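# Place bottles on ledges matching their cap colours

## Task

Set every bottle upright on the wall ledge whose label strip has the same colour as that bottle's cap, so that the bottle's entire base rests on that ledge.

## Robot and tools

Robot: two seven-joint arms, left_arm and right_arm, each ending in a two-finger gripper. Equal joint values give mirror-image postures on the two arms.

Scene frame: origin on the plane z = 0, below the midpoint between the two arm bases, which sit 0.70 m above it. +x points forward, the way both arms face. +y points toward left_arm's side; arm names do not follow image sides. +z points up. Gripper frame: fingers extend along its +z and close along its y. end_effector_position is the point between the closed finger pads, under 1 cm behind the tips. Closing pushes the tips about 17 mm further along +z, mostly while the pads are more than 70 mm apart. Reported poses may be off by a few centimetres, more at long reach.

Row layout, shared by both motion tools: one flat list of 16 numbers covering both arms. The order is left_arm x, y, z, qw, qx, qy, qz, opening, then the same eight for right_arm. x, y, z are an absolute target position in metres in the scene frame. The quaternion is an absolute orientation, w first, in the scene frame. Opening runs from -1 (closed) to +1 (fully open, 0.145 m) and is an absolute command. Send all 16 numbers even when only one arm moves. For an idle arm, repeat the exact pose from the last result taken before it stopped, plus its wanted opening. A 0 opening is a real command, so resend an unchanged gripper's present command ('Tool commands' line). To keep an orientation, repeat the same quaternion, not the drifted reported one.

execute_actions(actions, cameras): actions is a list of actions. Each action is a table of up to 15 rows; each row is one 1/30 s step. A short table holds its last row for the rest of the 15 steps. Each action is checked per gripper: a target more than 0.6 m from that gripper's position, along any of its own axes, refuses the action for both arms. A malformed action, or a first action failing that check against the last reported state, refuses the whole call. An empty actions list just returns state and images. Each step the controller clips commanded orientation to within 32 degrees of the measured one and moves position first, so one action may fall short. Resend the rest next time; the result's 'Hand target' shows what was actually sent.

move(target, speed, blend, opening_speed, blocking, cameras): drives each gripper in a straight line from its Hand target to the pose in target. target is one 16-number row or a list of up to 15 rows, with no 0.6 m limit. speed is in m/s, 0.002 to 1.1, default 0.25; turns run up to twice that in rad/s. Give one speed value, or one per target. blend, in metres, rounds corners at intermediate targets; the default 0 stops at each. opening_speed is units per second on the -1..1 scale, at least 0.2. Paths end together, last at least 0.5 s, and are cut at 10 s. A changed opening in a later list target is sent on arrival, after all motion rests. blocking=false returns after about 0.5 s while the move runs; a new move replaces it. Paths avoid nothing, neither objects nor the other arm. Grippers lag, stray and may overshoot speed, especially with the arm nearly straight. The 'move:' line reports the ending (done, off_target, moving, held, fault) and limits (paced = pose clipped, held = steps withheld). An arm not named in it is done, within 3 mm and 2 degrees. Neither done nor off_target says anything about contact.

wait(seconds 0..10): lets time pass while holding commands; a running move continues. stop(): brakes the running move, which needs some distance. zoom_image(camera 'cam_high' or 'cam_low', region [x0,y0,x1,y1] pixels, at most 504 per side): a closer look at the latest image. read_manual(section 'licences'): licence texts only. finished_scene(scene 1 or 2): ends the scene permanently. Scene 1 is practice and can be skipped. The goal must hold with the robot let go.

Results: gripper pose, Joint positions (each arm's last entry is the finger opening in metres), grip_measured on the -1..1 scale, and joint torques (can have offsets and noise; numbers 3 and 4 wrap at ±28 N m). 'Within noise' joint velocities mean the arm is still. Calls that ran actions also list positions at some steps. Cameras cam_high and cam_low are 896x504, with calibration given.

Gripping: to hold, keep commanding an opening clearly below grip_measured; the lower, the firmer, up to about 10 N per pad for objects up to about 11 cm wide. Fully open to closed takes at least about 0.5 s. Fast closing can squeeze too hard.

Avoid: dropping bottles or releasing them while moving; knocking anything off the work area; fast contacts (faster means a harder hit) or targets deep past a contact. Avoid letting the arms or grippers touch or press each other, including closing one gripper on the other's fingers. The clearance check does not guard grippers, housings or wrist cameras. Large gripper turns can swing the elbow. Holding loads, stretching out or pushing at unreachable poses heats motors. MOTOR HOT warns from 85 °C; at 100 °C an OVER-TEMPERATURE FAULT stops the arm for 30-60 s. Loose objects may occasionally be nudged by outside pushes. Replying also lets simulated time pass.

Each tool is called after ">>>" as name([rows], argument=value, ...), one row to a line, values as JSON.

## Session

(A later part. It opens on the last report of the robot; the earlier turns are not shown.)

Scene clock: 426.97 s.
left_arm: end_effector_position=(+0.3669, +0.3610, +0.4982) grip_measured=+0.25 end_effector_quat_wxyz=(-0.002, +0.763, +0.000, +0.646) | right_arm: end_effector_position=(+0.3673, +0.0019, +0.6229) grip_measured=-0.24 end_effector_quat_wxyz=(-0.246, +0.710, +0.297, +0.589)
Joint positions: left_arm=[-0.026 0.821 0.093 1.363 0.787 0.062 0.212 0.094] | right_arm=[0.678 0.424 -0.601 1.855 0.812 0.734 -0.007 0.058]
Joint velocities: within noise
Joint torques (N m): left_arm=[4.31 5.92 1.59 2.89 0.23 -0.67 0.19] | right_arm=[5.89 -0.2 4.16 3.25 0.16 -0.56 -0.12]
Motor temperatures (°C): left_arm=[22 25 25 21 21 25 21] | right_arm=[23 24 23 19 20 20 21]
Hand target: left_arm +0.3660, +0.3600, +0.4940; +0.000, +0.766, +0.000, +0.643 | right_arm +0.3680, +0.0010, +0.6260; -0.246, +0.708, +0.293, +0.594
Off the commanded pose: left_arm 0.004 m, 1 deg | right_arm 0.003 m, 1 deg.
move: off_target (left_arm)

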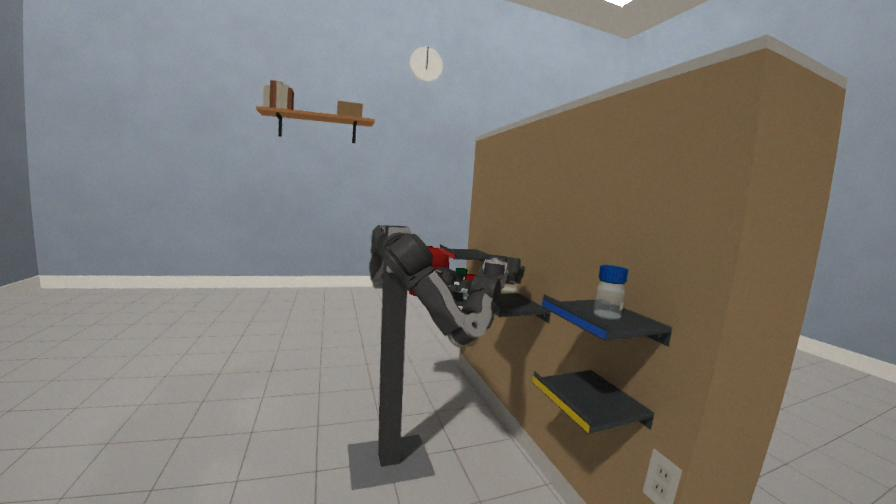

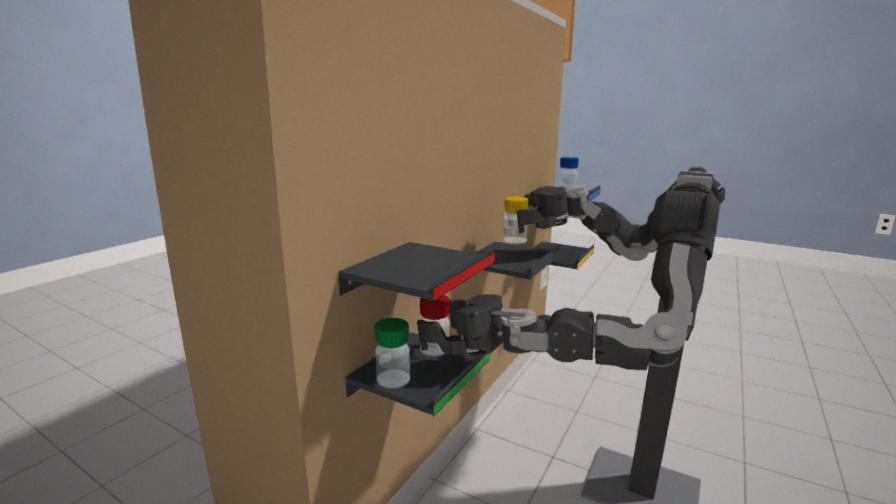

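>>> move([
  [0.376,0.360,0.490,0,0.7661,0,0.6428,0.25,0.36,-0.06,0.63,-0.246,0.7078,0.2932,0.5939,-0.6],
  [0.376,0.360,0.490,0,0.7661,0,0.6428,-0.6,0.35,-0.2,0.62,-0.1116,0.7545,0.133,0.633,-0.6],
], speed=[0.1,0.2], opening_speed=0.6)

>>> zoom_image(camera="cam_low", region=[330, 270, 510, 400])

Scene clock: 440.17 s.
left_arm: end_effector_position=(+0.3762, +0.3604, +0.4932) grip_measured=-0.28 end_effector_quat_wxyz=(-0.001, +0.764, -0.002, +0.645) | right_arm: end_effector_position=(+0.3496, -0.1992, +0.6164) grip_measured=-0.24 end_effector_quat_wxyz=(-0.112, +0.759, +0.135, +0.627)
Joint positions: left_arm=[0.041 0.819 0.032 1.302 0.782 0.044 0.219 0.055] | right_arm=[0.118 0.808 0.091 2.036 0.916 0.681 0.048 0.058]
Joint velocities: within noise
Joint torques (N m): left_arm=[5.47 5.6 1.76 2.89 0.25 -0.64 0.06] | right_arm=[3.84 3.71 4.25 2.89 0.1 -0.72 -0.01]
Motor temperatures (°C): left_arm=[22 25 24 21 21 25 21] | right_arm=[24 24 23 20 20 21 21]
Hand target: left_arm +0.3760, +0.3600, +0.4900; +0.000, +0.766, +0.000, +0.643 | right_arm +0.3500, -0.2000, +0.6200; -0.112, +0.754, +0.133, +0.633
Off the commanded pose: left_arm 0.003 m, 0 deg | right_arm 0.004 m, 1 deg.
move: off_target (right_arm)

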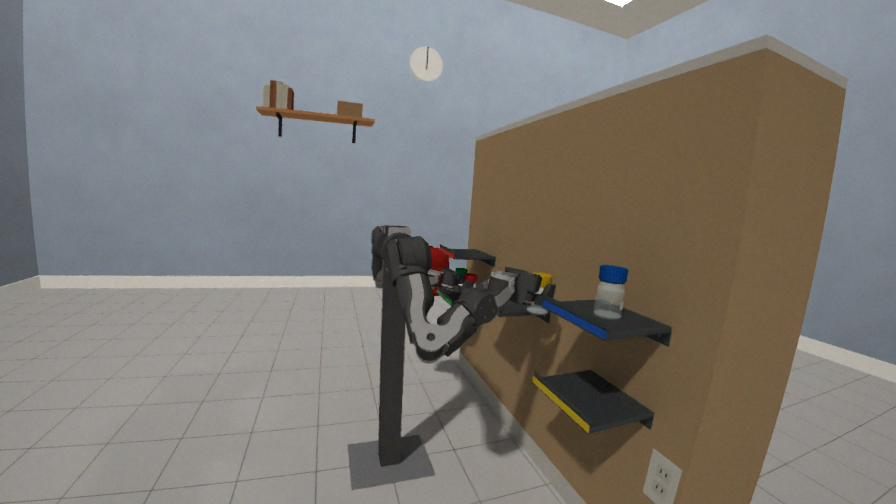

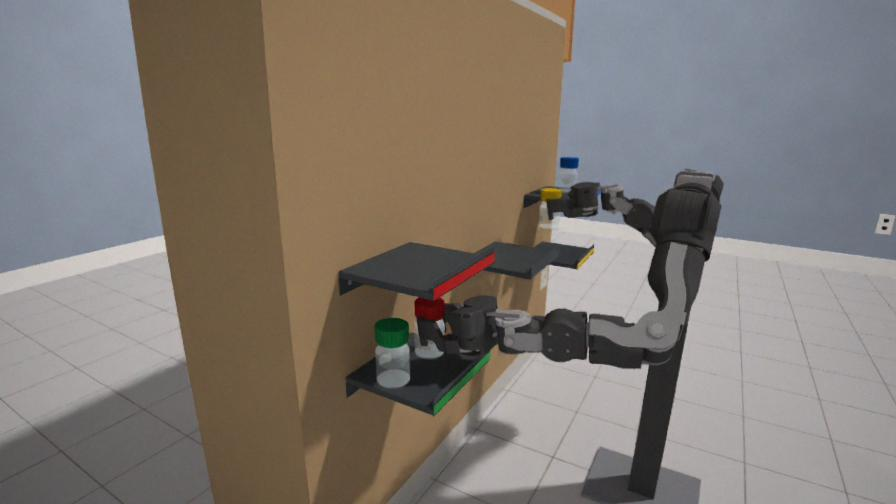

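Scaled by 2.800 from the camera's 896x504 image, which has a finer 1280x720 frame.

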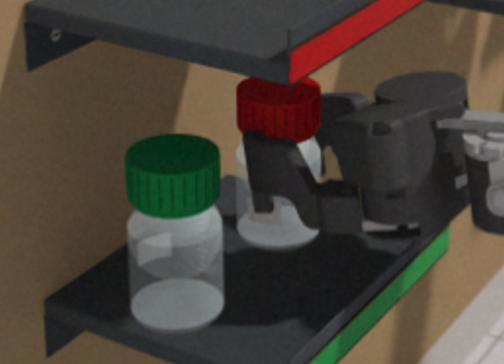

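>>> move([
  [0.376,0.360,0.526,0,0.7661,0,0.6428,-0.6,0.355,-0.2,0.56,-0.1116,0.7545,0.133,0.633,-0.6],
  [0.36,0.21,0.53,0.1116,0.7545,-0.133,0.633,-0.6,0.36,-0.21,0.53,-0.0561,0.7632,0.0668,0.6404,-0.6],
  [0.35,0.20,0.60,0.1116,0.7545,-0.133,0.633,-0.6,0.37,-0.41,0.53,0,0.7661,0,0.6428,-0.6],
], speed=[0.1,0.2,0.2])

Scene clock: 454.17 s.
left_arm: end_effector_position=(+0.3496, +0.1995, +0.5970) grip_measured=-0.28 end_effector_quat_wxyz=(+0.112, +0.758, -0.136, +0.628) | right_arm: end_effector_position=(+0.3688, -0.4119, +0.5268) grip_measured=-0.24 end_effector_quat_wxyz=(+0.002, +0.771, -0.003, +0.637)
Joint positions: left_arm=[0.056 0.79 0.074 2.008 0.855 0.594 0.082 0.055] | right_arm=[0.087 0.862 0.243 1.206 0.716 0.191 0.431 0.058]
Joint velocities: within noise
Joint torques (N m): left_arm=[5.39 3.6 2.92 4.1 0.17 -0.82 -0.01] | right_arm=[4.44 7.19 3.22 3.78 0.42 -0.71 0.16]
Motor temperatures (°C): left_arm=[23 25 24 22 21 25 21] | right_arm=[23 24 24 20 20 21 21]
Hand target: left_arm +0.3500, +0.2000, +0.6001; +0.112, +0.754, -0.133, +0.633 | right_arm +0.3700, -0.4101, +0.5301; +0.000, +0.766, +0.000, +0.643
Off the commanded pose: left_arm 0.003 m, 1 deg | right_arm 0.004 m, 1 deg.
move: off_target (right_arm)

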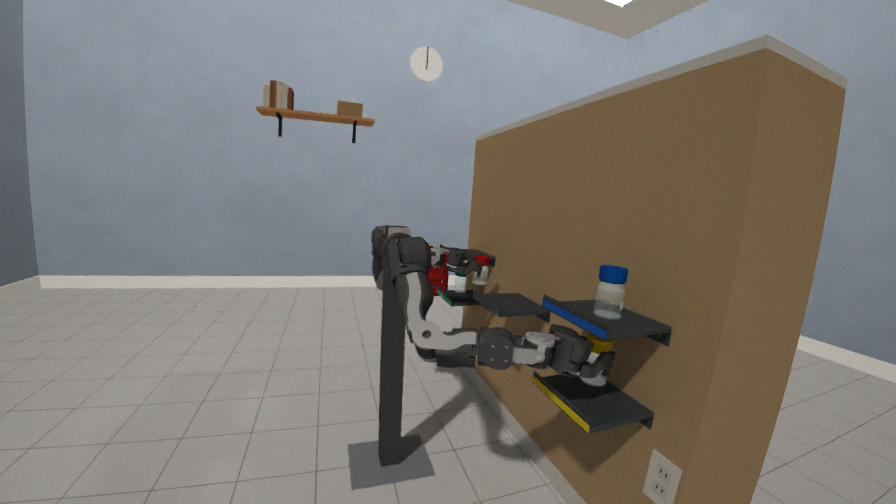

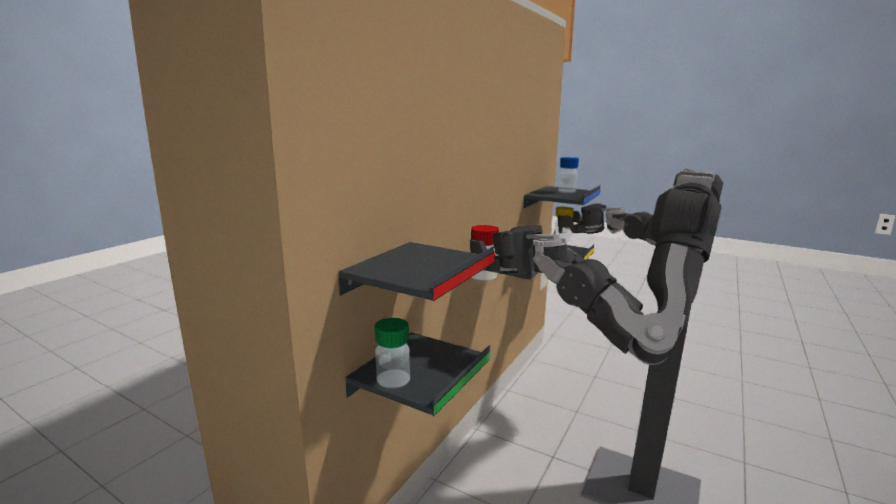

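>>> move([
  [0.35,0.20,0.722,0.0561,0.7632,-0.0668,0.6404,-0.6,0.37,-0.41,0.50,0,0.7661,0,0.6428,-0.6],
  [0.37,0.42,0.718,0,0.7661,0,0.6428,-0.6,0.37,-0.41,0.49,0,0.7661,0,0.6428,-0.6],
], speed=[0.2,0.2])

>>> zoom_image(camera="cam_low", region=[330, 170, 510, 310])

>>> zoom_image(camera="cam_high", region=[510, 300, 690, 440])

Scene clock: 464.00 s.
left_arm: end_effector_position=(+0.3694, +0.4215, +0.7166) grip_measured=-0.28 end_effector_quat_wxyz=(-0.003, +0.769, +0.002, +0.639) | right_arm: end_effector_position=(+0.3691, -0.4112, +0.4885) grip_measured=-0.24 end_effector_quat_wxyz=(+0.002, +0.769, -0.002, +0.639)
Joint positions: left_arm=[0.45 1.409 -0.012 1.334 1.253 0.566 0.268 0.054] | right_arm=[0.127 0.778 0.215 1.064 0.629 0.058 0.489 0.058]
Joint velocities: within noise
Joint torques (N m): left_arm=[6.37 7.21 3.07 1.72 0.25 -0.8 0.23] | right_arm=[4.5 6.87 2.63 3.12 0.47 -0.63 0.18]
Motor temperatures (°C): left_arm=[23 24 25 22 21 25 21] | right_arm=[23 25 23 20 20 21 21]
Hand target: left_arm +0.3700, +0.4200, +0.7181; +0.000, +0.766, +0.000, +0.643 | right_arm +0.3700, -0.4099, +0.4900; +0.000, +0.766, +0.000, +0.643
Off the commanded pose: left_arm 0.002 m, 1 deg | right_arm 0.002 m, 1 deg.
move: done

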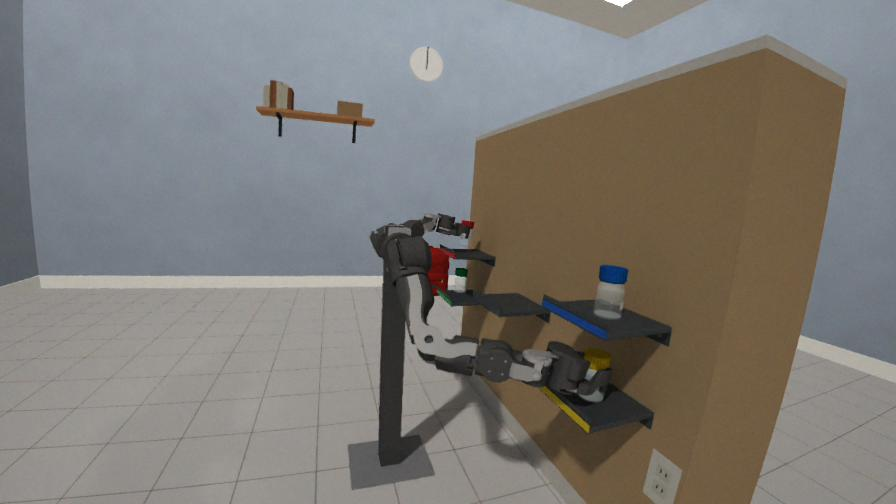

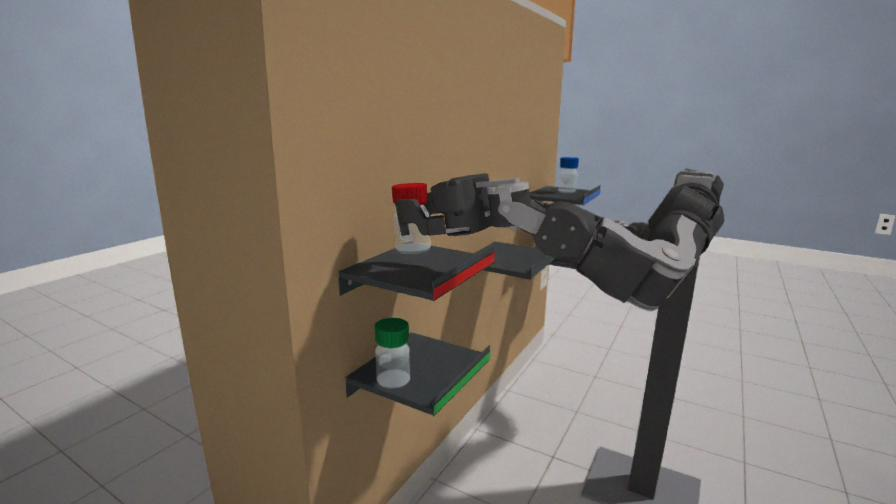

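Scaled by 2.800 from the camera's 896x504 image, which has a finer 1280x720 frame.

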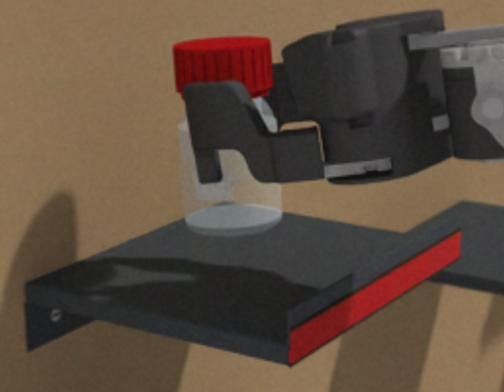

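Scaled by 2.800 from the camera's 896x504 image, which has a finer 1280x720 frame.

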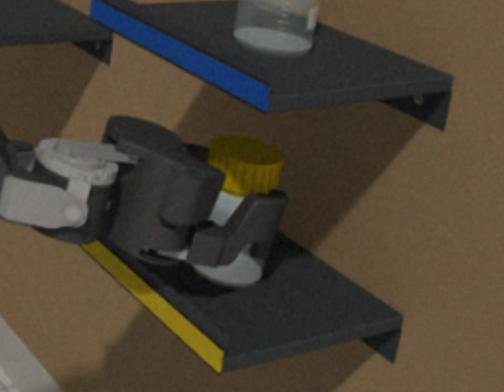

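>>> move([
  [0.37,0.42,0.693,0,0.7661,0,0.6428,-0.6,0.37,-0.41,0.486,0,0.7661,0,0.6428,-0.6],
  [0.37,0.42,0.684,0,0.7661,0,0.6428,-0.6,0.37,-0.41,0.485,0,0.7661,0,0.6428,-0.6],
], speed=[0.06,0.03])

>>> zoom_image(camera="cam_low", region=[330, 170, 510, 310])

>>> zoom_image(camera="cam_high", region=[510, 300, 690, 440])

Scene clock: 477.50 s.
left_arm: end_effector_position=(+0.3697, +0.4206, +0.6891) grip_measured=-0.28 end_effector_quat_wxyz=(-0.002, +0.762, -0.002, +0.647) | right_arm: end_effector_position=(+0.3698, -0.4122, +0.4881) grip_measured=-0.24 end_effector_quat_wxyz=(+0.003, +0.764, -0.001, +0.645)
Joint positions: left_arm=[0.191 1.37 0.155 1.357 1.242 0.446 0.269 0.054] | right_arm=[0.136 0.773 0.212 1.044 0.627 0.031 0.496 0.058]
Joint velocities: within noise
Joint torques (N m): left_arm=[3.86 7.48 2.73 1.91 0.3 -0.49 0.02] | right_arm=[4.02 6.61 1.47 2.63 0.34 -0.4 0.13]
Motor temperatures (°C): left_arm=[23 26 25 21 21 26 21] | right_arm=[23 25 23 20 20 21 21]
Hand target: left_arm +0.3700, +0.4200, +0.6840; +0.000, +0.766, +0.000, +0.643 | right_arm +0.3700, -0.4100, +0.4850; +0.000, +0.766, +0.000, +0.643
Off the commanded pose: left_arm 0.005 m, 1 deg | right_arm 0.004 m, 0 deg.
move: off_target (left_arm, right_arm)

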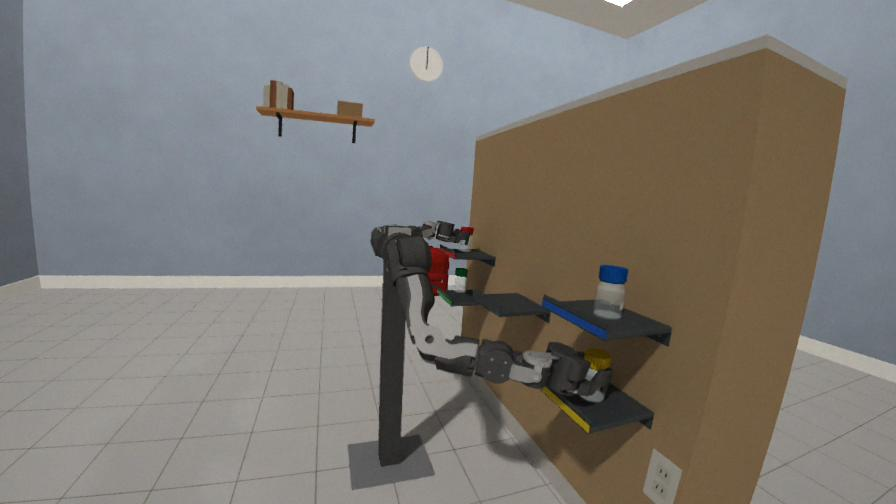

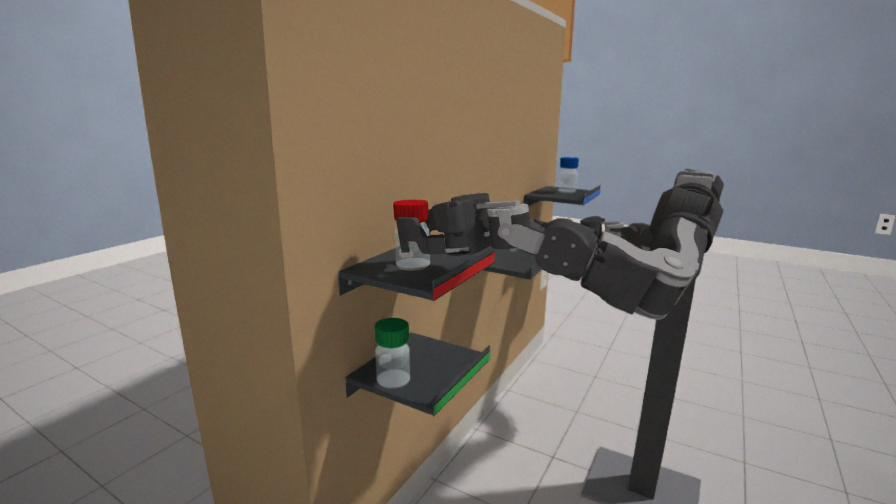

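Scaled by 2.800 from the camera's 896x504 image, which has a finer 1280x720 frame.

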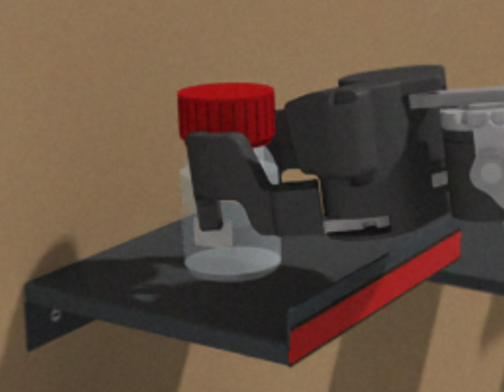

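Scaled by 2.800 from the camera's 896x504 image, which has a finer 1280x720 frame.

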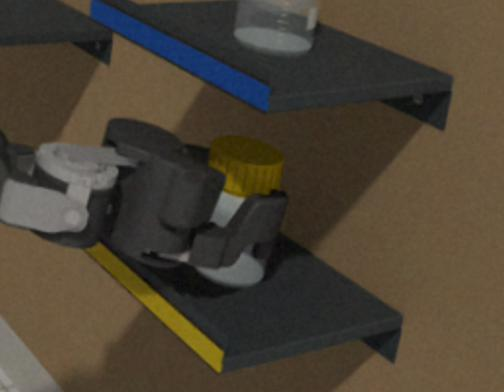

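>>> move([
  [0.37,0.42,0.686,0,0.7661,0,0.6428,0.2,0.37,-0.41,0.486,0,0.7661,0,0.6428,0.2],
  [0.25,0.42,0.705,0,0.7661,0,0.6428,0.2,0.27,-0.40,0.502,0,0.7661,0,0.6428,0.2],
], speed=[0.05,0.15], opening_speed=1.0)

>>> zoom_image(camera="cam_high", region=[440, 210, 700, 440])

>>> zoom_image(camera="cam_low", region=[330, 130, 610, 410])

Scene clock: 490.03 s.
left_arm: end_effector_position=(+0.2501, +0.4213, +0.7063) grip_measured=+0.20 end_effector_quat_wxyz=(-0.003, +0.765, +0.001, +0.644) | right_arm: end_effector_position=(+0.2698, -0.4006, +0.5004) grip_measured=+0.20 end_effector_quat_wxyz=(+0.001, +0.768, -0.002, +0.640)
Joint positions: left_arm=[-0.637 1.035 1.336 1.724 1.049 0.781 0.526 0.09] | right_arm=[-0.495 0.709 0.621 1.513 0.755 0.068 0.496 0.09]
Joint velocities: within noise
Joint torques (N m): left_arm=[0.91 6.47 2.39 2.22 0.31 -0.49 0.23] | right_arm=[1.09 6.42 3.85 3.4 0.49 -0.48 0.13]
Motor temperatures (°C): left_arm=[23 26 25 21 21 25 21] | right_arm=[23 25 23 20 20 21 21]
Hand target: left_arm +0.2500, +0.4201, +0.7051; +0.000, +0.766, +0.000, +0.643 | right_arm +0.2701, -0.4000, +0.5021; +0.000, +0.766, +0.000, +0.643
Off the commanded pose: left_arm 0.002 m, 0 deg | right_arm 0.002 m, 0 deg.
move: done

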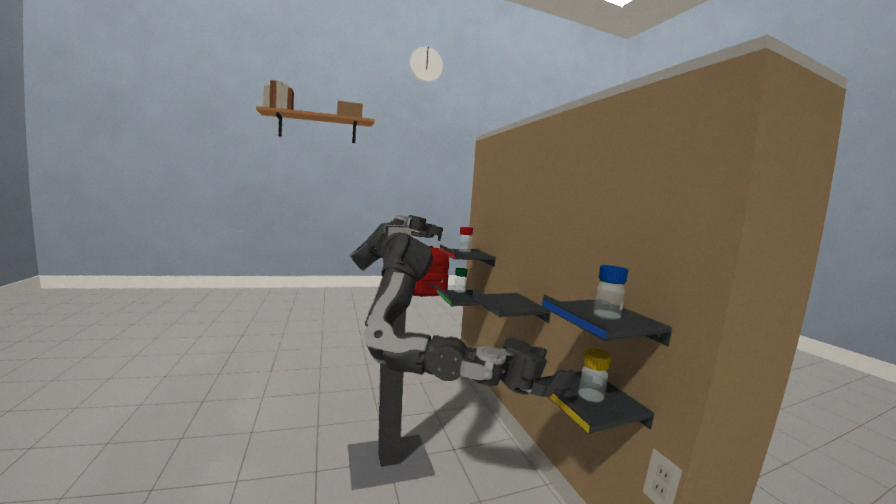

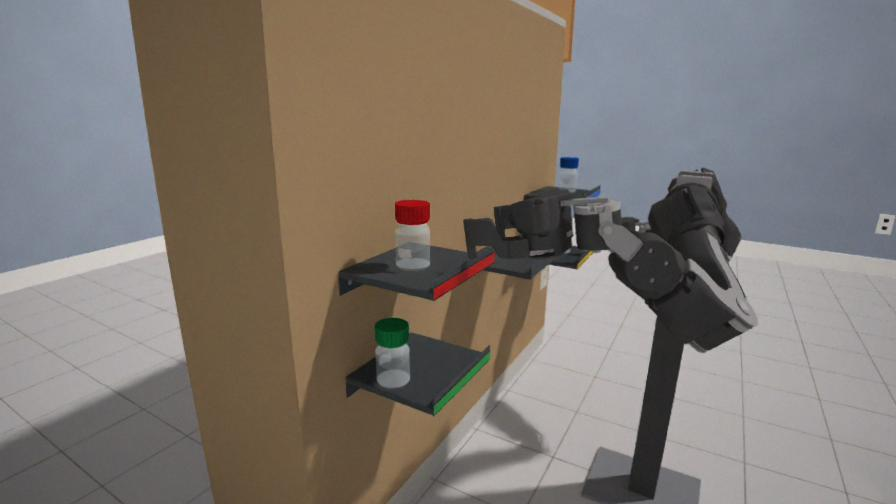

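Scaled by 1.938 from the camera's 896x504 image, which has a finer 1280x720 frame.

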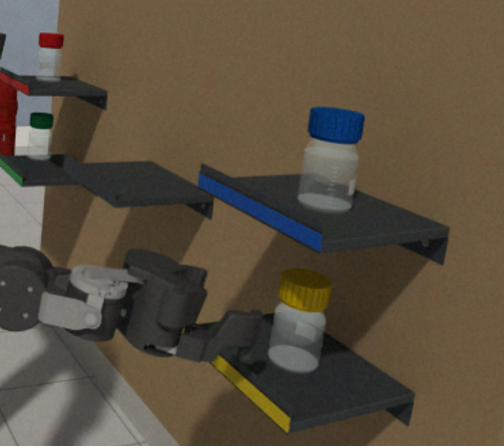

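Scaled by 1.800 from the camera's 896x504 image, which has a finer 1280x720 frame.

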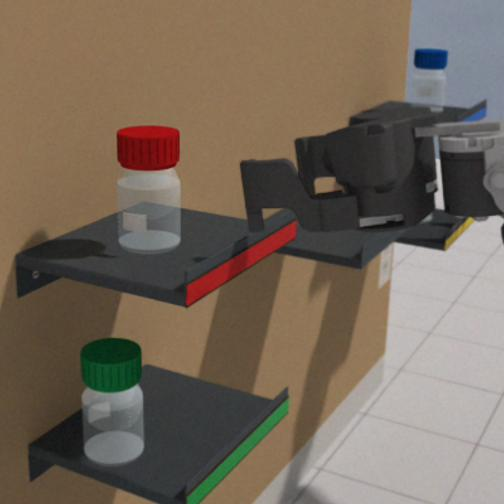

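>>> finished_scene(scene=2)

The scene is finished: the task was done.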